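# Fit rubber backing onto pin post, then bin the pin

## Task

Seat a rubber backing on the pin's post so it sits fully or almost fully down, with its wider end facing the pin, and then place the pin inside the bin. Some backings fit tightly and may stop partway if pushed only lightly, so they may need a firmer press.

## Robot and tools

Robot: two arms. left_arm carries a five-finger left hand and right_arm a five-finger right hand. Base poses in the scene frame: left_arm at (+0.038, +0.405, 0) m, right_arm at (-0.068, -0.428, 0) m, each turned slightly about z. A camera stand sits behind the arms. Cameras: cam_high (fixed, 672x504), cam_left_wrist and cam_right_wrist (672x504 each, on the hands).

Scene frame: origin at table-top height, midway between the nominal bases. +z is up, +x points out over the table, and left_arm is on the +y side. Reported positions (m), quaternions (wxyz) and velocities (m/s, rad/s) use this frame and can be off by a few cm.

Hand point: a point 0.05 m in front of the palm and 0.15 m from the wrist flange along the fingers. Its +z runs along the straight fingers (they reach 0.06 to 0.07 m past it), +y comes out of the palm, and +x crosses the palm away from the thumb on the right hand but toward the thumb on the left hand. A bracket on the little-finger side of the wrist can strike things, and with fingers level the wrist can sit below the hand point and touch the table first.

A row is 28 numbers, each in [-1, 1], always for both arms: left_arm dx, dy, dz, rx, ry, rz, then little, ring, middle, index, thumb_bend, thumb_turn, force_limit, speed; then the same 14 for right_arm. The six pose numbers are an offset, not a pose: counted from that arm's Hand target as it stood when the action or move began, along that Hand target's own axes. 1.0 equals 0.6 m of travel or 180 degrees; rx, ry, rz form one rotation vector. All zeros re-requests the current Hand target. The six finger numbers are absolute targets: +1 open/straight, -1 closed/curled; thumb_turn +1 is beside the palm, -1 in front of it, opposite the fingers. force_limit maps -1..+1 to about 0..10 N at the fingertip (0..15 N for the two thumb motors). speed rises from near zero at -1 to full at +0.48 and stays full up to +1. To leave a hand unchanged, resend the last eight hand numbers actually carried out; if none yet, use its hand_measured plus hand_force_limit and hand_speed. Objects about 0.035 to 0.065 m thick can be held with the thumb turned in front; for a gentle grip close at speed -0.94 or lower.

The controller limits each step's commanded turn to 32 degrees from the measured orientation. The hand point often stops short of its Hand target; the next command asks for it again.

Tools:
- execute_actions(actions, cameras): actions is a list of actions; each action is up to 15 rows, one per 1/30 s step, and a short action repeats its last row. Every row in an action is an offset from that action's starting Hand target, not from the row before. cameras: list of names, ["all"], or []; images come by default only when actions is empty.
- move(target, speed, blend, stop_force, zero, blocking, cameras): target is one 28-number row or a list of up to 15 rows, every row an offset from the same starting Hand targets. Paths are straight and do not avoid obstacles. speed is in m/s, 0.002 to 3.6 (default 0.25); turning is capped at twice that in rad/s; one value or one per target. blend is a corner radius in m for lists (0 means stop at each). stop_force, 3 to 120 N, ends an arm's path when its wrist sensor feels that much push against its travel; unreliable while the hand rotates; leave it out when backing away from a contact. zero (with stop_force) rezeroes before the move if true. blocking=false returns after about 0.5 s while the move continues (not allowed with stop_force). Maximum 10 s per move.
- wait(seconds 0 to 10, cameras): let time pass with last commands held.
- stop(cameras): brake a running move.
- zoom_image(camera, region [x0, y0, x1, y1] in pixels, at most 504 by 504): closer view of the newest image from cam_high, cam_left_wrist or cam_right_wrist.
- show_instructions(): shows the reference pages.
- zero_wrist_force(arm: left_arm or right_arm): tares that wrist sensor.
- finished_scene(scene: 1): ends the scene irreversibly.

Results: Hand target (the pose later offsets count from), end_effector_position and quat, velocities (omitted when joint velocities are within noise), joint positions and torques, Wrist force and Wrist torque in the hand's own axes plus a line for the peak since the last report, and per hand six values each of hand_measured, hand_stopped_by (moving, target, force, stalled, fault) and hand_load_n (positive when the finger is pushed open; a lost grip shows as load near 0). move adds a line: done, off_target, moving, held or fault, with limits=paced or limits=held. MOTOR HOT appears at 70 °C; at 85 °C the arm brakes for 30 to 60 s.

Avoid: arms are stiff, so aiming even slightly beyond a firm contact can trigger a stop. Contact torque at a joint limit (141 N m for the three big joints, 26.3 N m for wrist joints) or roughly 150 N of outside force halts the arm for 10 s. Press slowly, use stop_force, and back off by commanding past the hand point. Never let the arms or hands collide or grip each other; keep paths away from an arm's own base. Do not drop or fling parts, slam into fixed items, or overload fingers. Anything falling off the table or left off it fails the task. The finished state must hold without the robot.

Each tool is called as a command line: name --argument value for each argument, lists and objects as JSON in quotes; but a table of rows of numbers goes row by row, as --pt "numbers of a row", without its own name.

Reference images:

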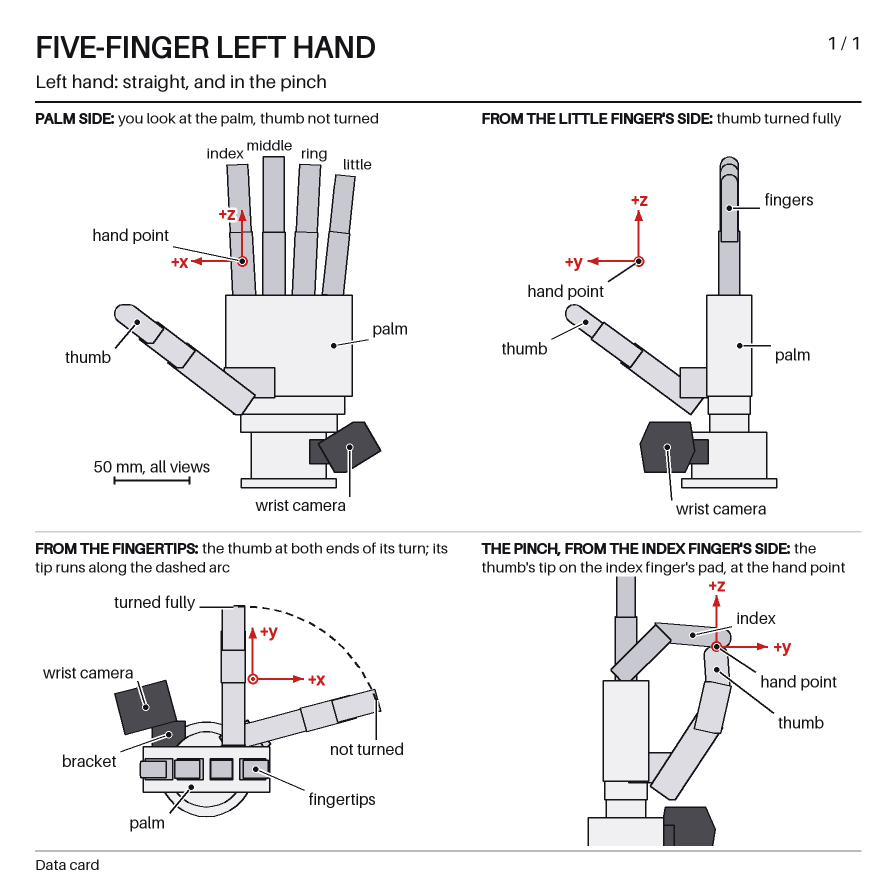

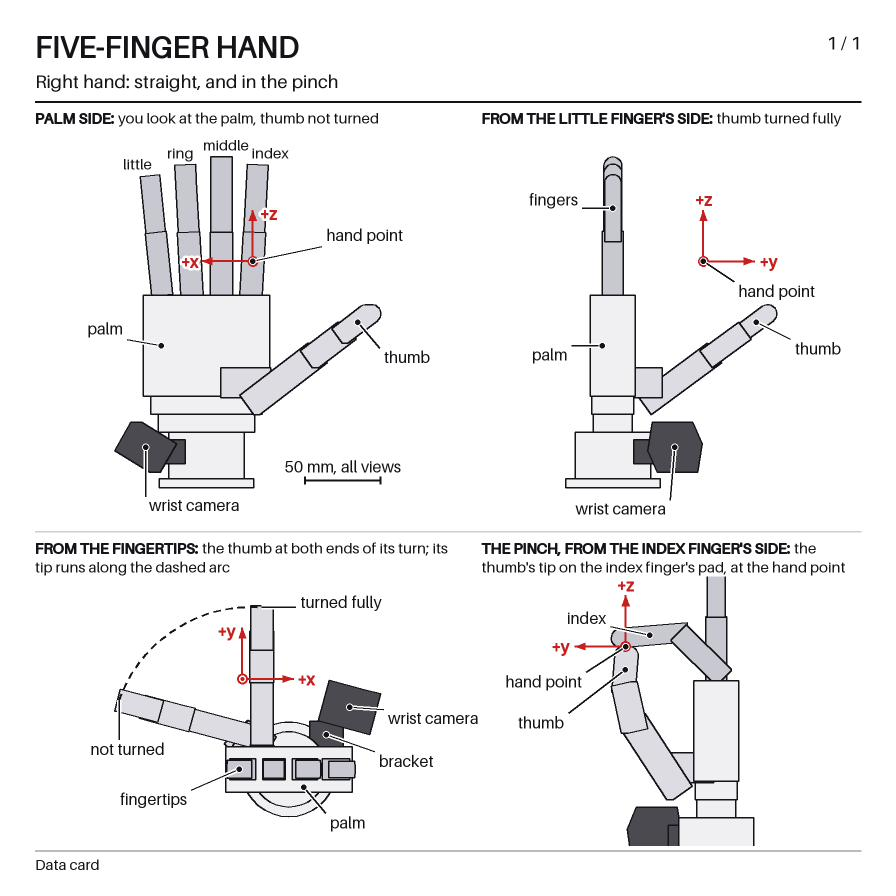

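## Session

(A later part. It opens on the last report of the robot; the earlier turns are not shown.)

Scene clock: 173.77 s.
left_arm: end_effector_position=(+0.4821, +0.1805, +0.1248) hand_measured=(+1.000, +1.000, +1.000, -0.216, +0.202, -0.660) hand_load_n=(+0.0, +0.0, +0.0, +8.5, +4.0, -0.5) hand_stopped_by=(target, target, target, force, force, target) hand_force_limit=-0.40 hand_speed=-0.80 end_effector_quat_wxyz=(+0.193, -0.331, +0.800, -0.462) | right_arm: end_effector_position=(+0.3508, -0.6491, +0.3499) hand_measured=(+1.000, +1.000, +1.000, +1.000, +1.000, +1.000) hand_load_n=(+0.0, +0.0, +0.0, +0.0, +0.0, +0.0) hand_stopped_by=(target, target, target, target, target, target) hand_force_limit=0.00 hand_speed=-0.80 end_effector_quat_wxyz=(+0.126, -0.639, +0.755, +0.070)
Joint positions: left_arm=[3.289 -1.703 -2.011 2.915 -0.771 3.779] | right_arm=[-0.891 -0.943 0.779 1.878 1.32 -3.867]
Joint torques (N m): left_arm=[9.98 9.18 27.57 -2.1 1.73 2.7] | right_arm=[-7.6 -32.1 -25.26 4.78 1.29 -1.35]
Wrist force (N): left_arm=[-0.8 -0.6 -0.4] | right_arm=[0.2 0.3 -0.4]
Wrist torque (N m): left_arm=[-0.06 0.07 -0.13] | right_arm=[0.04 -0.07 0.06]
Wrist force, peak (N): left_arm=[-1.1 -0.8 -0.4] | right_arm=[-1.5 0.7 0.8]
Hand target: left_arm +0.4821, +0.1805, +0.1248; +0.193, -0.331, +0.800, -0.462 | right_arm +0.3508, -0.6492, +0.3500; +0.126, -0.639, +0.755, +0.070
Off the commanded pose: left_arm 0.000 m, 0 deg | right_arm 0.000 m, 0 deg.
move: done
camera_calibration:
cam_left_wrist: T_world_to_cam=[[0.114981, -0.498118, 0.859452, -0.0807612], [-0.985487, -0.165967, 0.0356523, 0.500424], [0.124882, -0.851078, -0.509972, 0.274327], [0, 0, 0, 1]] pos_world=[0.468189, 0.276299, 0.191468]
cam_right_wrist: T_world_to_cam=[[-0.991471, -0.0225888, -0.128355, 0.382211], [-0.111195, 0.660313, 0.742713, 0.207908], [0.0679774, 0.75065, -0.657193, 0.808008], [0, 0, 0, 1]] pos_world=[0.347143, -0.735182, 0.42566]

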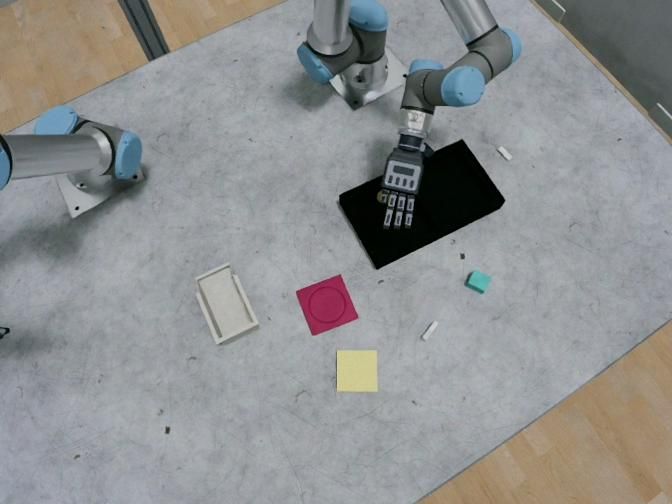

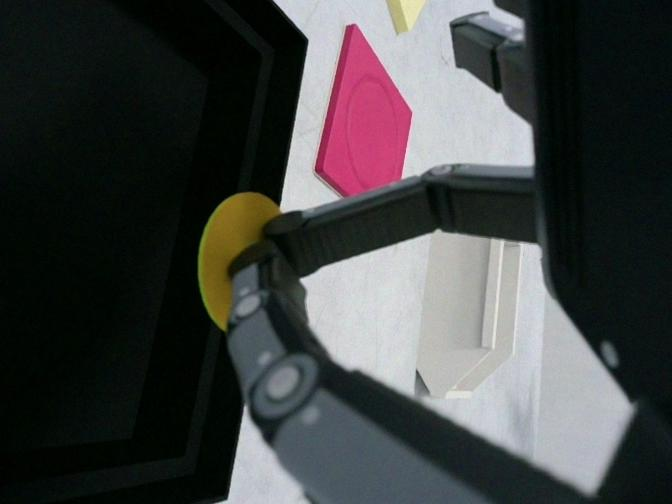

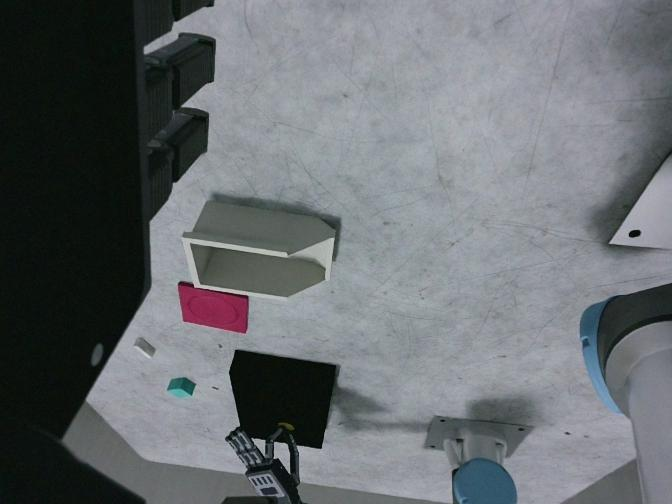

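move --target '[0.5463,-0.2817,0.4708,-0.0363,-0.2098,0.0355,1,1,1,-0.26,0.14,-0.66,-0.4,-0.8,0,0,0,0,0,0,1,1,1,1,1,1,0,-0.8]' --speed 0.15 --cameras '["all"]'

zoom_image --camera "cam_right_wrist" --region '[140, 150, 380, 320]'

zoom_image --camera "cam_high" --region '[150, 210, 310, 370]'

Scene clock: 188.37 s.
left_arm: end_effector_position=(+0.4833, -0.2835, +0.1293) hand_measured=(+1.000, +1.000, +1.000, -0.216, +0.202, -0.660) hand_load_n=(+0.0, +0.0, +0.0, +8.5, +4.5, +0.0) hand_stopped_by=(target, target, target, force, force, target) hand_force_limit=-0.40 hand_speed=-0.80 end_effector_quat_wxyz=(+0.447, -0.428, +0.736, -0.275) | right_arm: end_effector_position=(+0.3508, -0.6492, +0.3500) hand_measured=(+1.000, +1.000, +1.000, +1.000, +1.000, +1.000) hand_load_n=(+0.0, +0.0, +0.0, +0.0, +0.0, +0.0) hand_stopped_by=(target, target, target, target, target, target) hand_force_limit=0.00 hand_speed=-0.80 end_effector_quat_wxyz=(+0.126, -0.639, +0.755, +0.070)
Joint positions: left_arm=[2.064 -2.795 -0.174 2.213 -2.428 3.015] | right_arm=[-0.891 -0.943 0.779 1.879 1.32 -3.867]
Joint torques (N m): left_arm=[-10.22 47.95 30.52 -1.86 -2.06 -2.63] | right_arm=[-0.67 -30.87 -25.49 4.84 1.19 -1.19]
Wrist force (N): left_arm=[-1.1 -0.2 -0.1] | right_arm=[0.0 0.6 -0.4]
Wrist torque (N m): left_arm=[0.00 0.11 -0.03] | right_arm=[0.08 -0.04 0.06]
Wrist force, peak (N): left_arm=[-1.4 -0.3 -0.7] | right_arm=[0.1 0.7 -0.6]
Hand target: left_arm +0.4835, -0.2840, +0.1294; +0.447, -0.429, +0.736, -0.273 | right_arm +0.3508, -0.6492, +0.3500; +0.126, -0.639, +0.755, +0.070
Off the commanded pose: left_arm 0.001 m, 0 deg | right_arm 0.000 m, 0 deg.
move: done
camera_calibration:
cam_left_wrist: T_world_to_cam=[[0.257042, -0.698704, 0.667639, -0.416618], [-0.755431, -0.576127, -0.312091, 0.241846], [0.602704, -0.424135, -0.675912, -0.2069], [0, 0, 0, 1]] pos_world=[0.414486, -0.239512, 0.213782]
cam_right_wrist: T_world_to_cam=[[-0.991478, -0.0226633, -0.12829, 0.382128], [-0.111196, 0.660305, 0.74272, 0.207965], [0.0678779, 0.750655, -0.657198, 0.808123], [0, 0, 0, 1]] pos_world=[0.347143, -0.735282, 0.42566]

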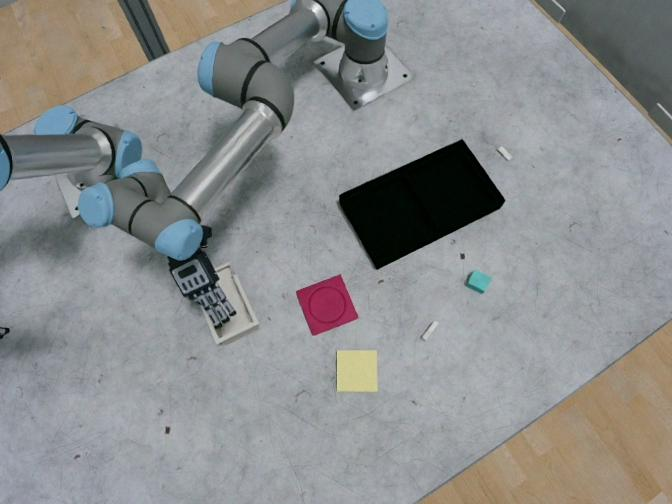

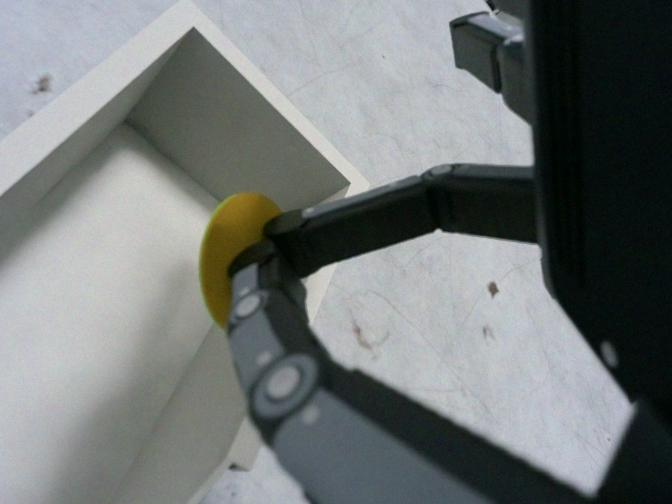

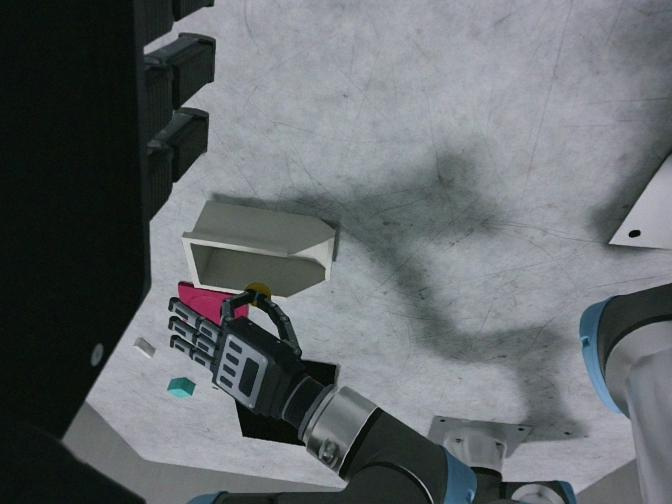

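Scaled by 2.100 from the camera's 672x504 image, which has a finer 960x720 frame.

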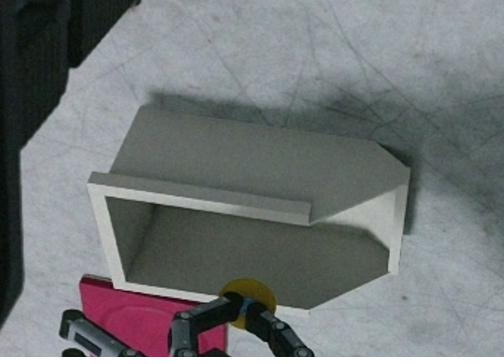

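Scaled by 3.150 from the camera's 672x504 image, which has a finer 960x720 frame.

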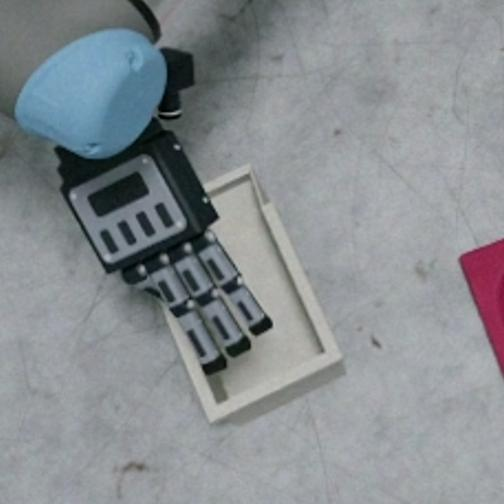

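move --target '[0.0493,0.0917,0.0528,0,0,0,1,1,1,-0.26,0.14,-0.66,-0.4,-0.8,0,0,0,0,0,0,1,1,1,1,1,1,0,-0.8]' --speed 0.06 --stop_force 8 --cameras '["all"]'

zoom_image --camera "cam_right_wrist" --region '[140, 150, 380, 320]'

zoom_image --camera "cam_high" --region '[150, 210, 310, 370]'

Scene clock: 192.33 s.
left_arm: end_effector_position=(+0.4836, -0.2839, +0.0594) hand_measured=(+1.000, +1.000, +1.000, -0.216, +0.202, -0.660) hand_load_n=(+0.0, -0.5, +0.0, +8.5, +4.0, +0.0) hand_stopped_by=(target, target, target, force, force, target) hand_force_limit=-0.40 hand_speed=-0.80 end_effector_quat_wxyz=(+0.447, -0.429, +0.736, -0.273) | right_arm: end_effector_position=(+0.3508, -0.6492, +0.3500) hand_measured=(+1.000, +1.000, +1.000, +1.000, +1.000, +1.000) hand_load_n=(+0.0, +0.0, +0.0, +0.0, +0.0, +0.0) hand_stopped_by=(target, target, target, target, target, target) hand_force_limit=0.00 hand_speed=-0.80 end_effector_quat_wxyz=(+0.126, -0.639, +0.755, +0.070)
Joint positions: left_arm=[2.063 -2.771 -0.401 2.409 -2.43 3.011] | right_arm=[-0.891 -0.943 0.779 1.879 1.32 -3.867]
Joint torques (N m): left_arm=[10.38 72.85 7.89 0.5 0.13 2.78] | right_arm=[5.75 -30.82 -25.09 4.93 1.25 -1.13]
Wrist force (N): left_arm=[-1.3 -0.1 -0.4] | right_arm=[0.2 0.4 -0.3]
Wrist torque (N m): left_arm=[0.02 0.14 -0.18] | right_arm=[0.06 -0.08 0.07]
Wrist force, peak (N): left_arm=[-1.7 -0.1 -0.1] | right_arm=[0.4 0.6 -0.6]
Hand target: left_arm +0.4836, -0.2839, +0.0594; +0.447, -0.429, +0.736, -0.273 | right_arm +0.3508, -0.6492, +0.3500; +0.126, -0.639, +0.755, +0.070
Off the commanded pose: left_arm 0.000 m, 0 deg | right_arm 0.000 m, 0 deg.
move: done
camera_calibration:
cam_left_wrist: T_world_to_cam=[[0.260877, -0.699552, 0.66526, -0.372266], [-0.754394, -0.577715, -0.311664, 0.219093], [0.602356, -0.420562, -0.67845, -0.253157], [0, 0, 0, 1]] pos_world=[0.414888, -0.240314, 0.144182]
cam_right_wrist: T_world_to_cam=[[-0.991478, -0.0226633, -0.12829, 0.382128], [-0.111196, 0.660305, 0.74272, 0.207965], [0.0678779, 0.750655, -0.657198, 0.808123], [0, 0, 0, 1]] pos_world=[0.347143, -0.735282, 0.42566]

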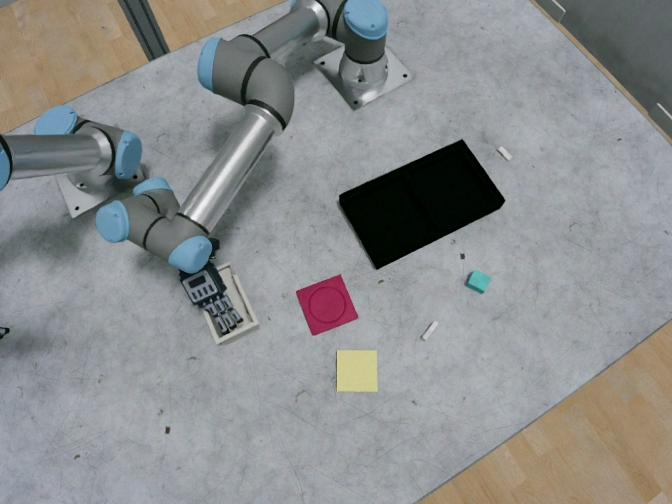

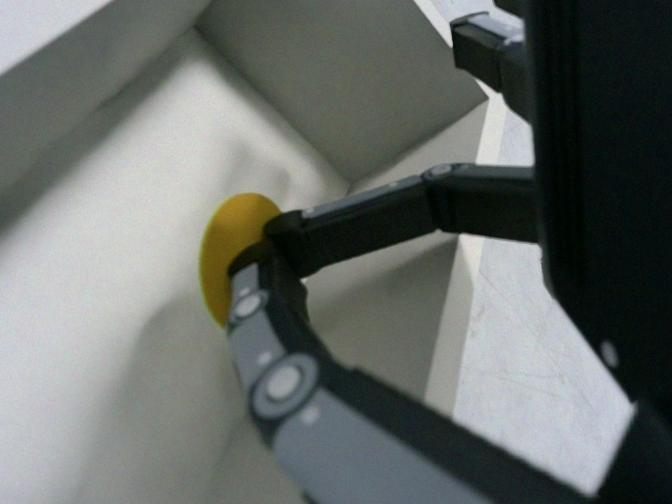

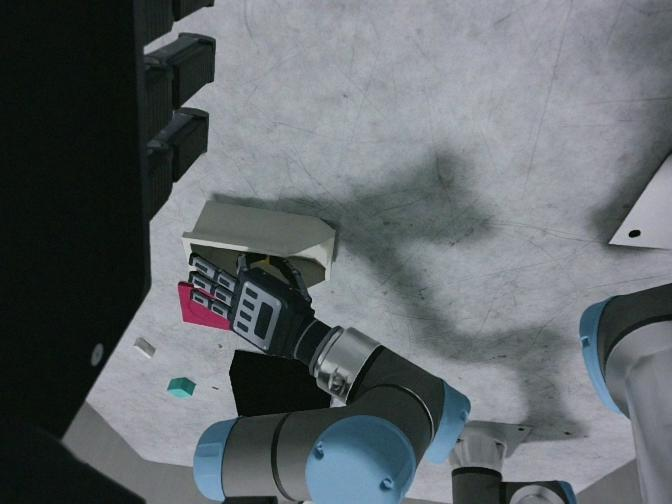

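Scaled by 2.100 from the camera's 672x504 image, which has a finer 960x720 frame.

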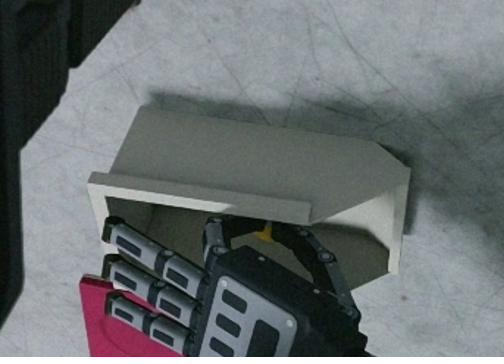

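Scaled by 3.150 from the camera's 672x504 image, which has a finer 960x720 frame.

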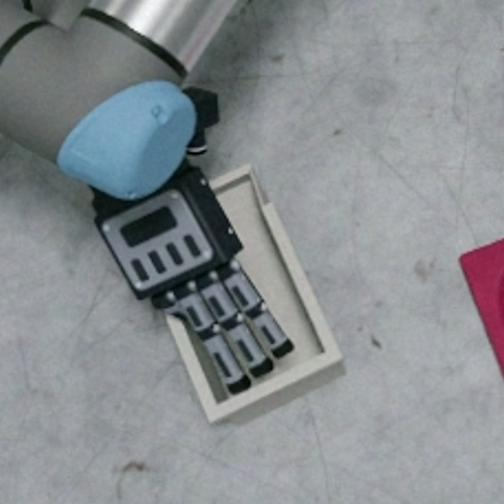

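move --target '[0.02,0.0371,0.0214,0,0,0,1,1,1,-0.26,0.14,-0.66,-0.4,-0.8,0,0,0,0,0,0,1,1,1,1,1,1,0,-0.8]' --speed 0.025 --stop_force 4 --cameras '["all"]'

zoom_image --camera "cam_left_wrist" --region '[120, 140, 400, 400]'

zoom_image --camera "cam_right_wrist" --region '[160, 180, 360, 320]'

Scene clock: 195.73 s.
left_arm: end_effector_position=(+0.4836, -0.2839, +0.0310) hand_measured=(+1.000, +1.000, +1.000, -0.216, +0.202, -0.660) hand_load_n=(+0.0, +0.0, +0.0, +8.5, +4.0, +0.0) hand_stopped_by=(target, target, target, force, force, target) hand_force_limit=-0.40 hand_speed=-0.80 end_effector_quat_wxyz=(+0.447, -0.429, +0.736, -0.273) | right_arm: end_effector_position=(+0.3508, -0.6492, +0.3500) hand_measured=(+1.000, +1.000, +1.000, +1.000, +1.000, +1.000) hand_load_n=(+0.0, +0.0, +0.0, +0.0, +0.0, +0.0) hand_stopped_by=(target, target, target, target, target, target) hand_force_limit=0.00 hand_speed=-0.80 end_effector_quat_wxyz=(+0.126, -0.639, +0.755, +0.070)
Joint positions: left_arm=[2.063 -2.781 -0.454 2.472 -2.429 3.011] | right_arm=[-0.891 -0.943 0.779 1.879 1.32 -3.867]
Joint torques (N m): left_arm=[9.66 51.19 8.19 0.59 0.34 2.79] | right_arm=[4.84 -31.33 -24.45 4.89 1.19 -0.93]
Wrist force (N): left_arm=[-2.4 -0.6 -0.9] | right_arm=[0.0 0.5 -0.4]
Wrist torque (N m): left_arm=[0.03 0.18 -0.24] | right_arm=[0.07 -0.04 0.06]
Wrist force, peak (N): left_arm=[-2.4 -0.8 -1.0] | right_arm=[0.4 0.8 -0.4]
Hand target: left_arm +0.4836, -0.2839, +0.0310; +0.447, -0.429, +0.736, -0.273 | right_arm +0.3508, -0.6492, +0.3500; +0.126, -0.639, +0.755, +0.070
Off the commanded pose: left_arm 0.000 m, 0 deg | right_arm 0.000 m, 0 deg.
move: done
camera_calibration:
cam_left_wrist: T_world_to_cam=[[0.260919, -0.699582, 0.665212, -0.353392], [-0.754359, -0.577739, -0.311704, 0.210225], [0.602381, -0.420479, -0.678479, -0.272412], [0, 0, 0, 1]] pos_world=[0.414888, -0.240314, 0.115782]
cam_right_wrist: T_world_to_cam=[[-0.991478, -0.0226633, -0.12829, 0.382128], [-0.111196, 0.660305, 0.74272, 0.207965], [0.0678779, 0.750655, -0.657198, 0.808123], [0, 0, 0, 1]] pos_world=[0.347143, -0.735282, 0.42566]

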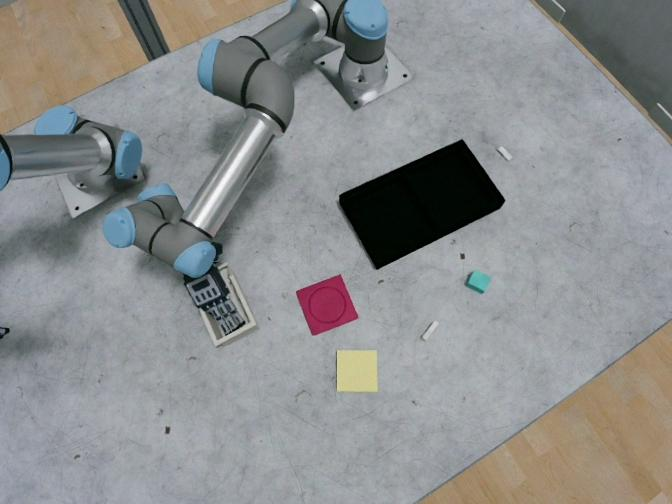

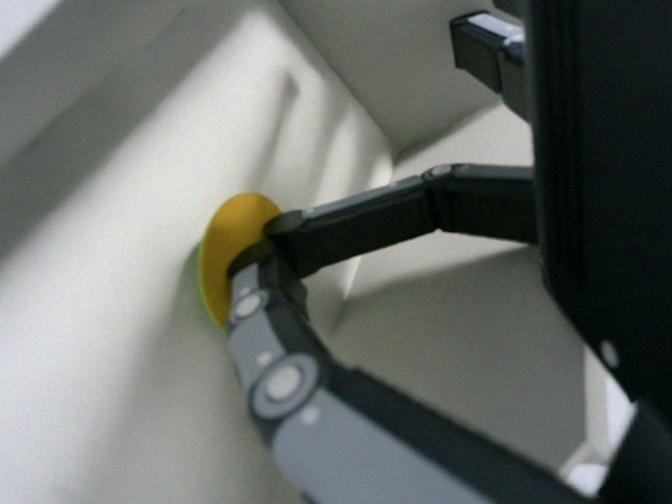

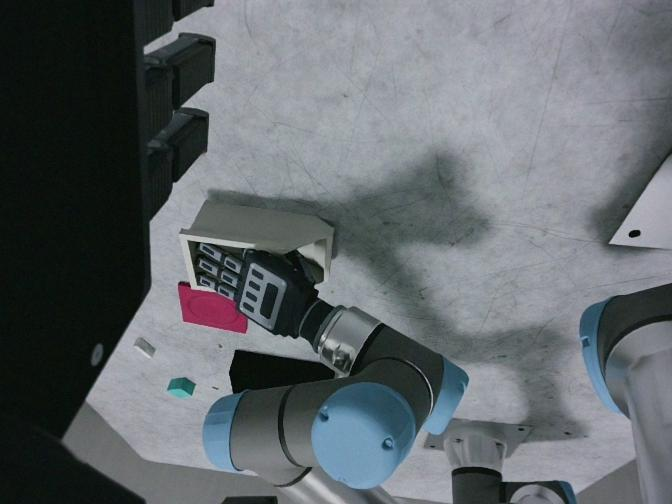

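Scaled by 1.800 from the camera's 672x504 image, which has a finer 960x720 frame.

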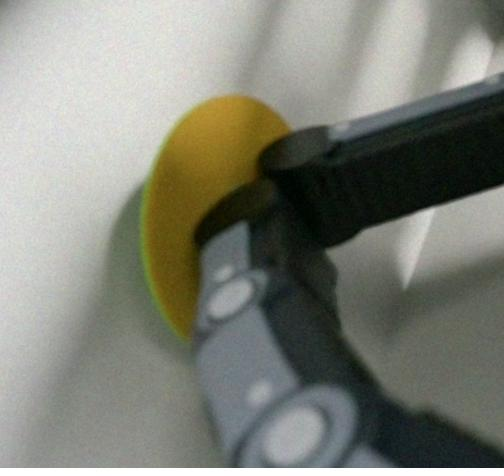

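Scaled by 2.520 from the camera's 672x504 image, which has a finer 960x720 frame.

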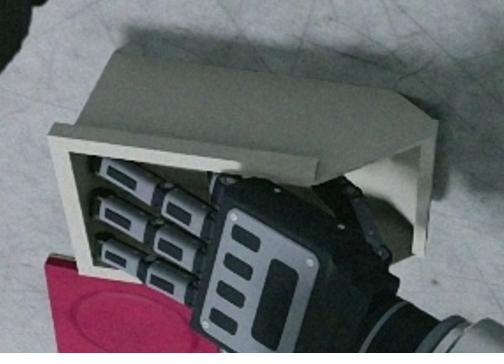

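execute_actions --actions '[[[0,0,0,0,0,0,1,1,1,-0.1,0.35,-0.66,-0.4,-0.6,0,0,0,0,0,0,1,1,1,1,1,1,0,-0.8]]]' --cameras '["cam_left_wrist","cam_right_wrist"]'

zoom_image --camera "cam_left_wrist" --region '[80, 140, 400, 400]'

Scene clock: 197.23 s.
left_arm: end_effector_position=(+0.4836, -0.2839, +0.0310) hand_measured=(+1.000, +1.000, +1.000, -0.100, +0.350, -0.660) hand_load_n=(+0.0, +0.0, -0.5, +0.0, +0.0, +0.0) hand_stopped_by=(target, target, target, target, target, target) hand_force_limit=-0.40 hand_speed=-0.60 end_effector_quat_wxyz=(+0.447, -0.429, +0.736, -0.273) | right_arm: end_effector_position=(+0.3508, -0.6492, +0.3500) hand_measured=(+1.000, +1.000, +1.000, +1.000, +1.000, +1.000) hand_load_n=(+0.0, +0.0, +0.0, +0.0, -0.5, +0.0) hand_stopped_by=(target, target, target, target, target, target) hand_force_limit=0.00 hand_speed=-0.80 end_effector_quat_wxyz=(+0.126, -0.639, +0.755, +0.070)
Joint positions: left_arm=[2.063 -2.781 -0.454 2.472 -2.429 3.011] | right_arm=[-0.891 -0.943 0.779 1.879 1.32 -3.867]
Joint torques (N m): left_arm=[9.26 62.31 8.48 0.22 -0.25 2.79] | right_arm=[5.18 -31.19 -24.12 4.77 1.25 -0.97]
Wrist force (N): left_arm=[-1.6 -0.2 -0.2] | right_arm=[0.2 0.3 -0.2]
Wrist torque (N m): left_arm=[0.00 0.17 -0.20] | right_arm=[0.04 -0.08 0.06]
Wrist force, peak (N): left_arm=[-2.4 -0.9 -1.0] | right_arm=[0.4 0.6 -0.6]
Hand target: left_arm +0.4836, -0.2839, +0.0310; +0.447, -0.429, +0.736, -0.273 | right_arm +0.3508, -0.6492, +0.3500; +0.126, -0.639, +0.755, +0.070
Off the commanded pose: left_arm 0.000 m, 0 deg | right_arm 0.000 m, 0 deg.
camera_calibration:
cam_left_wrist: T_world_to_cam=[[0.260877, -0.699552, 0.66526, -0.353372], [-0.754394, -0.577715, -0.311664, 0.210241], [0.602356, -0.420562, -0.67845, -0.272425], [0, 0, 0, 1]] pos_world=[0.414888, -0.240314, 0.115782]
cam_right_wrist: T_world_to_cam=[[-0.991478, -0.0226633, -0.12829, 0.382128], [-0.111196, 0.660305, 0.74272, 0.207965], [0.0678779, 0.750655, -0.657198, 0.808123], [0, 0, 0, 1]] pos_world=[0.347143, -0.735282, 0.42566]
Images, in order (width x height): cam_left_wrist 672x504, cam_right_wrist 672x504.

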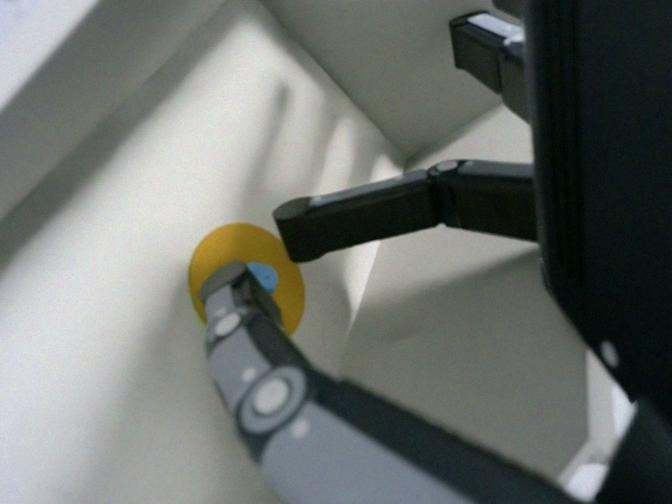

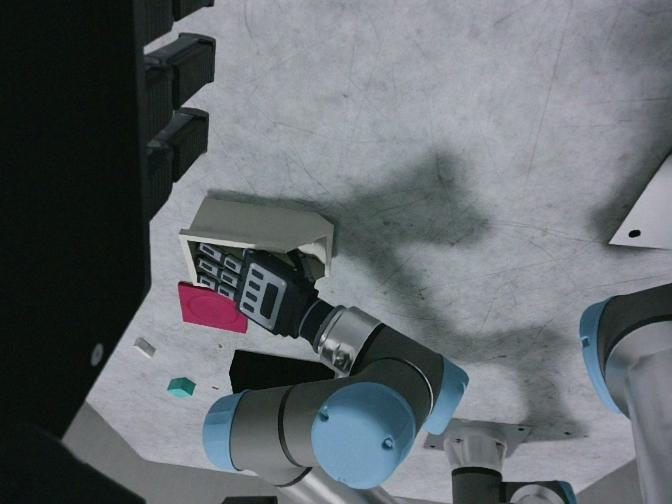

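Scaled by 1.575 from the camera's 672x504 image, which has a finer 960x720 frame.

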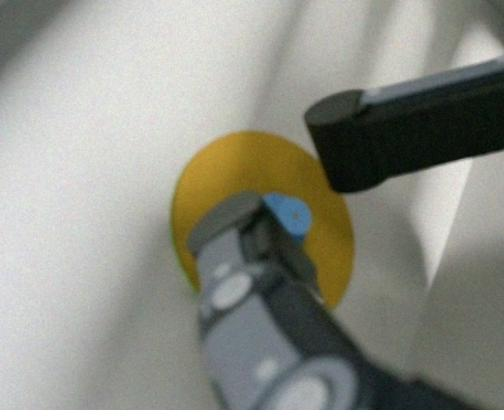

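move --pt "-0.0129 -0.01 -0.0075 0 0 0 1 1 1 -0.1 0.35 -0.66 -0.4 -0.6 0 0 0 0 0 0 1 1 1 1 1 1 0 -0.8" --pt "-0.0798 -0.134 -0.0793 0 0 0 1 1 1 -0.1 0.35 -0.66 -0.4 -0.6 0 0 0 0 0 0 1 1 1 1 1 1 0 -0.8" --speed 0.08 --blend '[0.004,0]' --cameras '["all"]'

zoom_image --camera "cam_left_wrist" --region '[0, 180, 320, 460]'

zoom_image --camera "cam_high" --region '[150, 210, 310, 370]'

zoom_image --camera "cam_right_wrist" --region '[160, 180, 360, 320]'

Scene clock: 200.10 s.
left_arm: end_effector_position=(+0.4834, -0.2798, +0.1359) hand_measured=(+1.000, +1.000, +1.000, -0.100, +0.350, -0.660) hand_load_n=(+0.0, +0.0, +0.0, +0.0, +0.0, +0.0) hand_stopped_by=(target, target, target, target, target, target) hand_force_limit=-0.40 hand_speed=-0.60 end_effector_quat_wxyz=(+0.447, -0.428, +0.736, -0.273) | right_arm: end_effector_position=(+0.3508, -0.6492, +0.3500) hand_measured=(+1.000, +1.000, +1.000, +1.000, +1.000, +1.000) hand_load_n=(+0.0, +0.0, +0.0, +0.0, +0.0, +0.0) hand_stopped_by=(target, target, target, target, target, target) hand_force_limit=0.00 hand_speed=-0.80 end_effector_quat_wxyz=(+0.126, -0.639, +0.755, +0.070)
Joint positions: left_arm=[2.066 -2.781 -0.184 2.206 -2.427 3.014] | right_arm=[-0.891 -0.943 0.779 1.879 1.32 -3.867]
Joint torques (N m): left_arm=[-10.46 47.23 30.34 -2.05 -2.18 -2.57] | right_arm=[5.58 -31 -23.7 4.86 1.28 -0.77]
Wrist force (N): left_arm=[-1.4 -0.1 -0.1] | right_arm=[0.1 0.5 -0.2]
Wrist torque (N m): left_arm=[0.01 0.15 -0.05] | right_arm=[0.05 -0.07 0.06]
Wrist force, peak (N): left_arm=[-1.6 -0.5 -0.6] | right_arm=[0.2 0.7 -0.4]
Hand target: left_arm +0.4834, -0.2800, +0.1359; +0.447, -0.429, +0.736, -0.273 | right_arm +0.3508, -0.6492, +0.3500; +0.126, -0.639, +0.755, +0.070
Off the commanded pose: left_arm 0.000 m, 0 deg | right_arm 0.000 m, 0 deg.
move: done
camera_calibration:
cam_left_wrist: T_world_to_cam=[[0.260248, -0.699406, 0.665659, -0.42003], [-0.754553, -0.577467, -0.311741, 0.245294], [0.602429, -0.421145, -0.678023, -0.199673], [0, 0, 0, 1]] pos_world=[0.414688, -0.236214, 0.220682]
cam_right_wrist: T_world_to_cam=[[-0.991478, -0.0226633, -0.12829, 0.382128], [-0.111196, 0.660305, 0.74272, 0.207965], [0.0678779, 0.750655, -0.657198, 0.808123], [0, 0, 0, 1]] pos_world=[0.347143, -0.735282, 0.42566]

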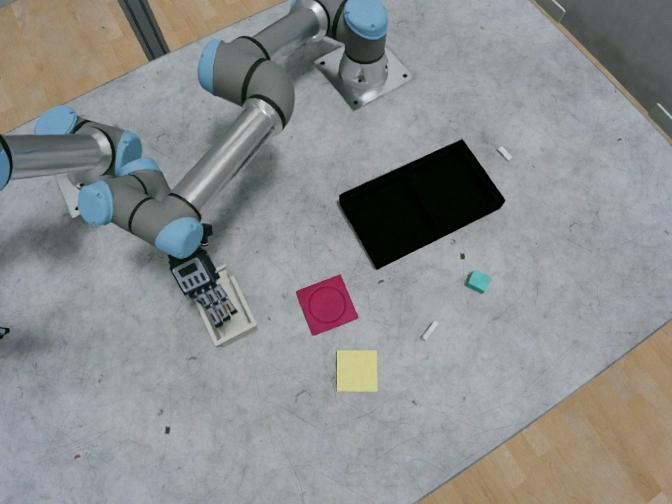

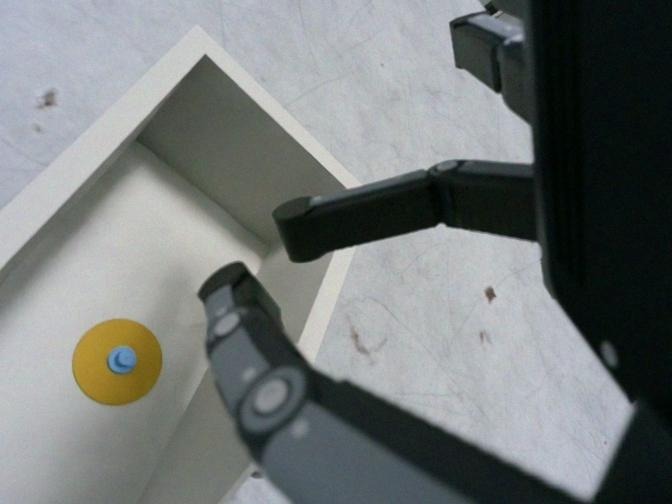

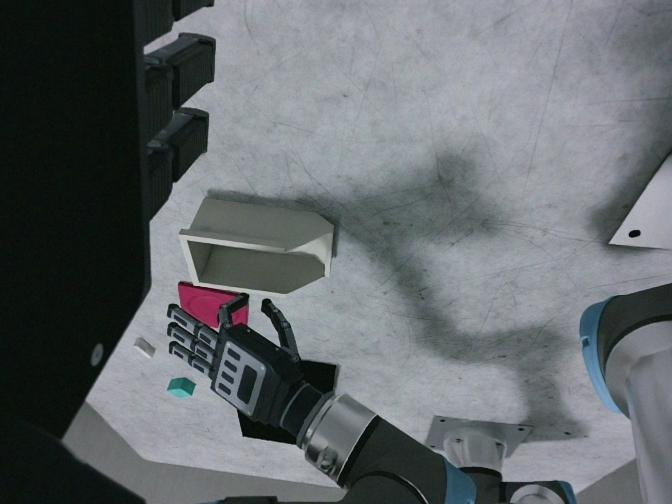

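Scaled by 1.575 from the camera's 672x504 image, which has a finer 960x720 frame.

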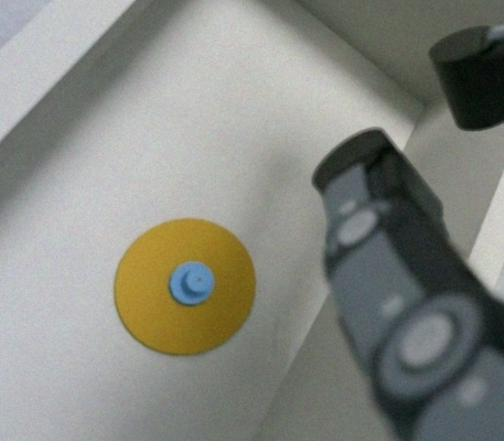

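Scaled by 3.150 from the camera's 672x504 image, which has a finer 960x720 frame.

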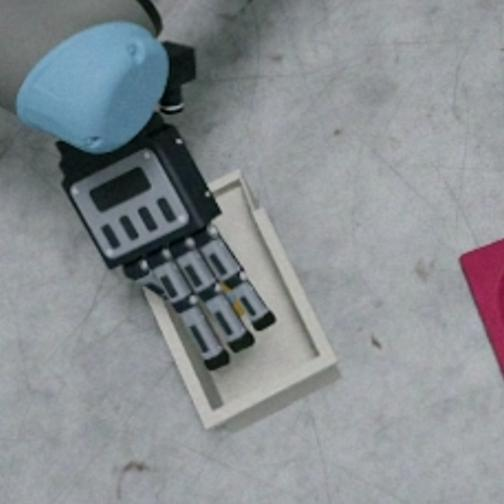

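Scaled by 2.520 from the camera's 672x504 image, which has a finer 960x720 frame.

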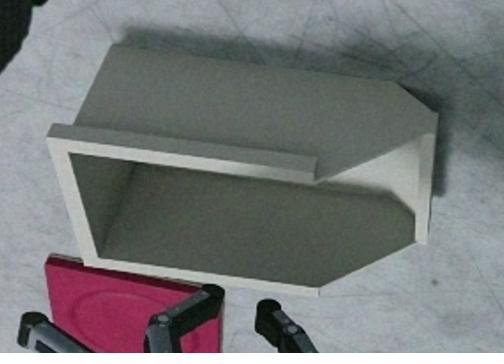

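finished_scene --scene 1

The scene is finished: the task was done.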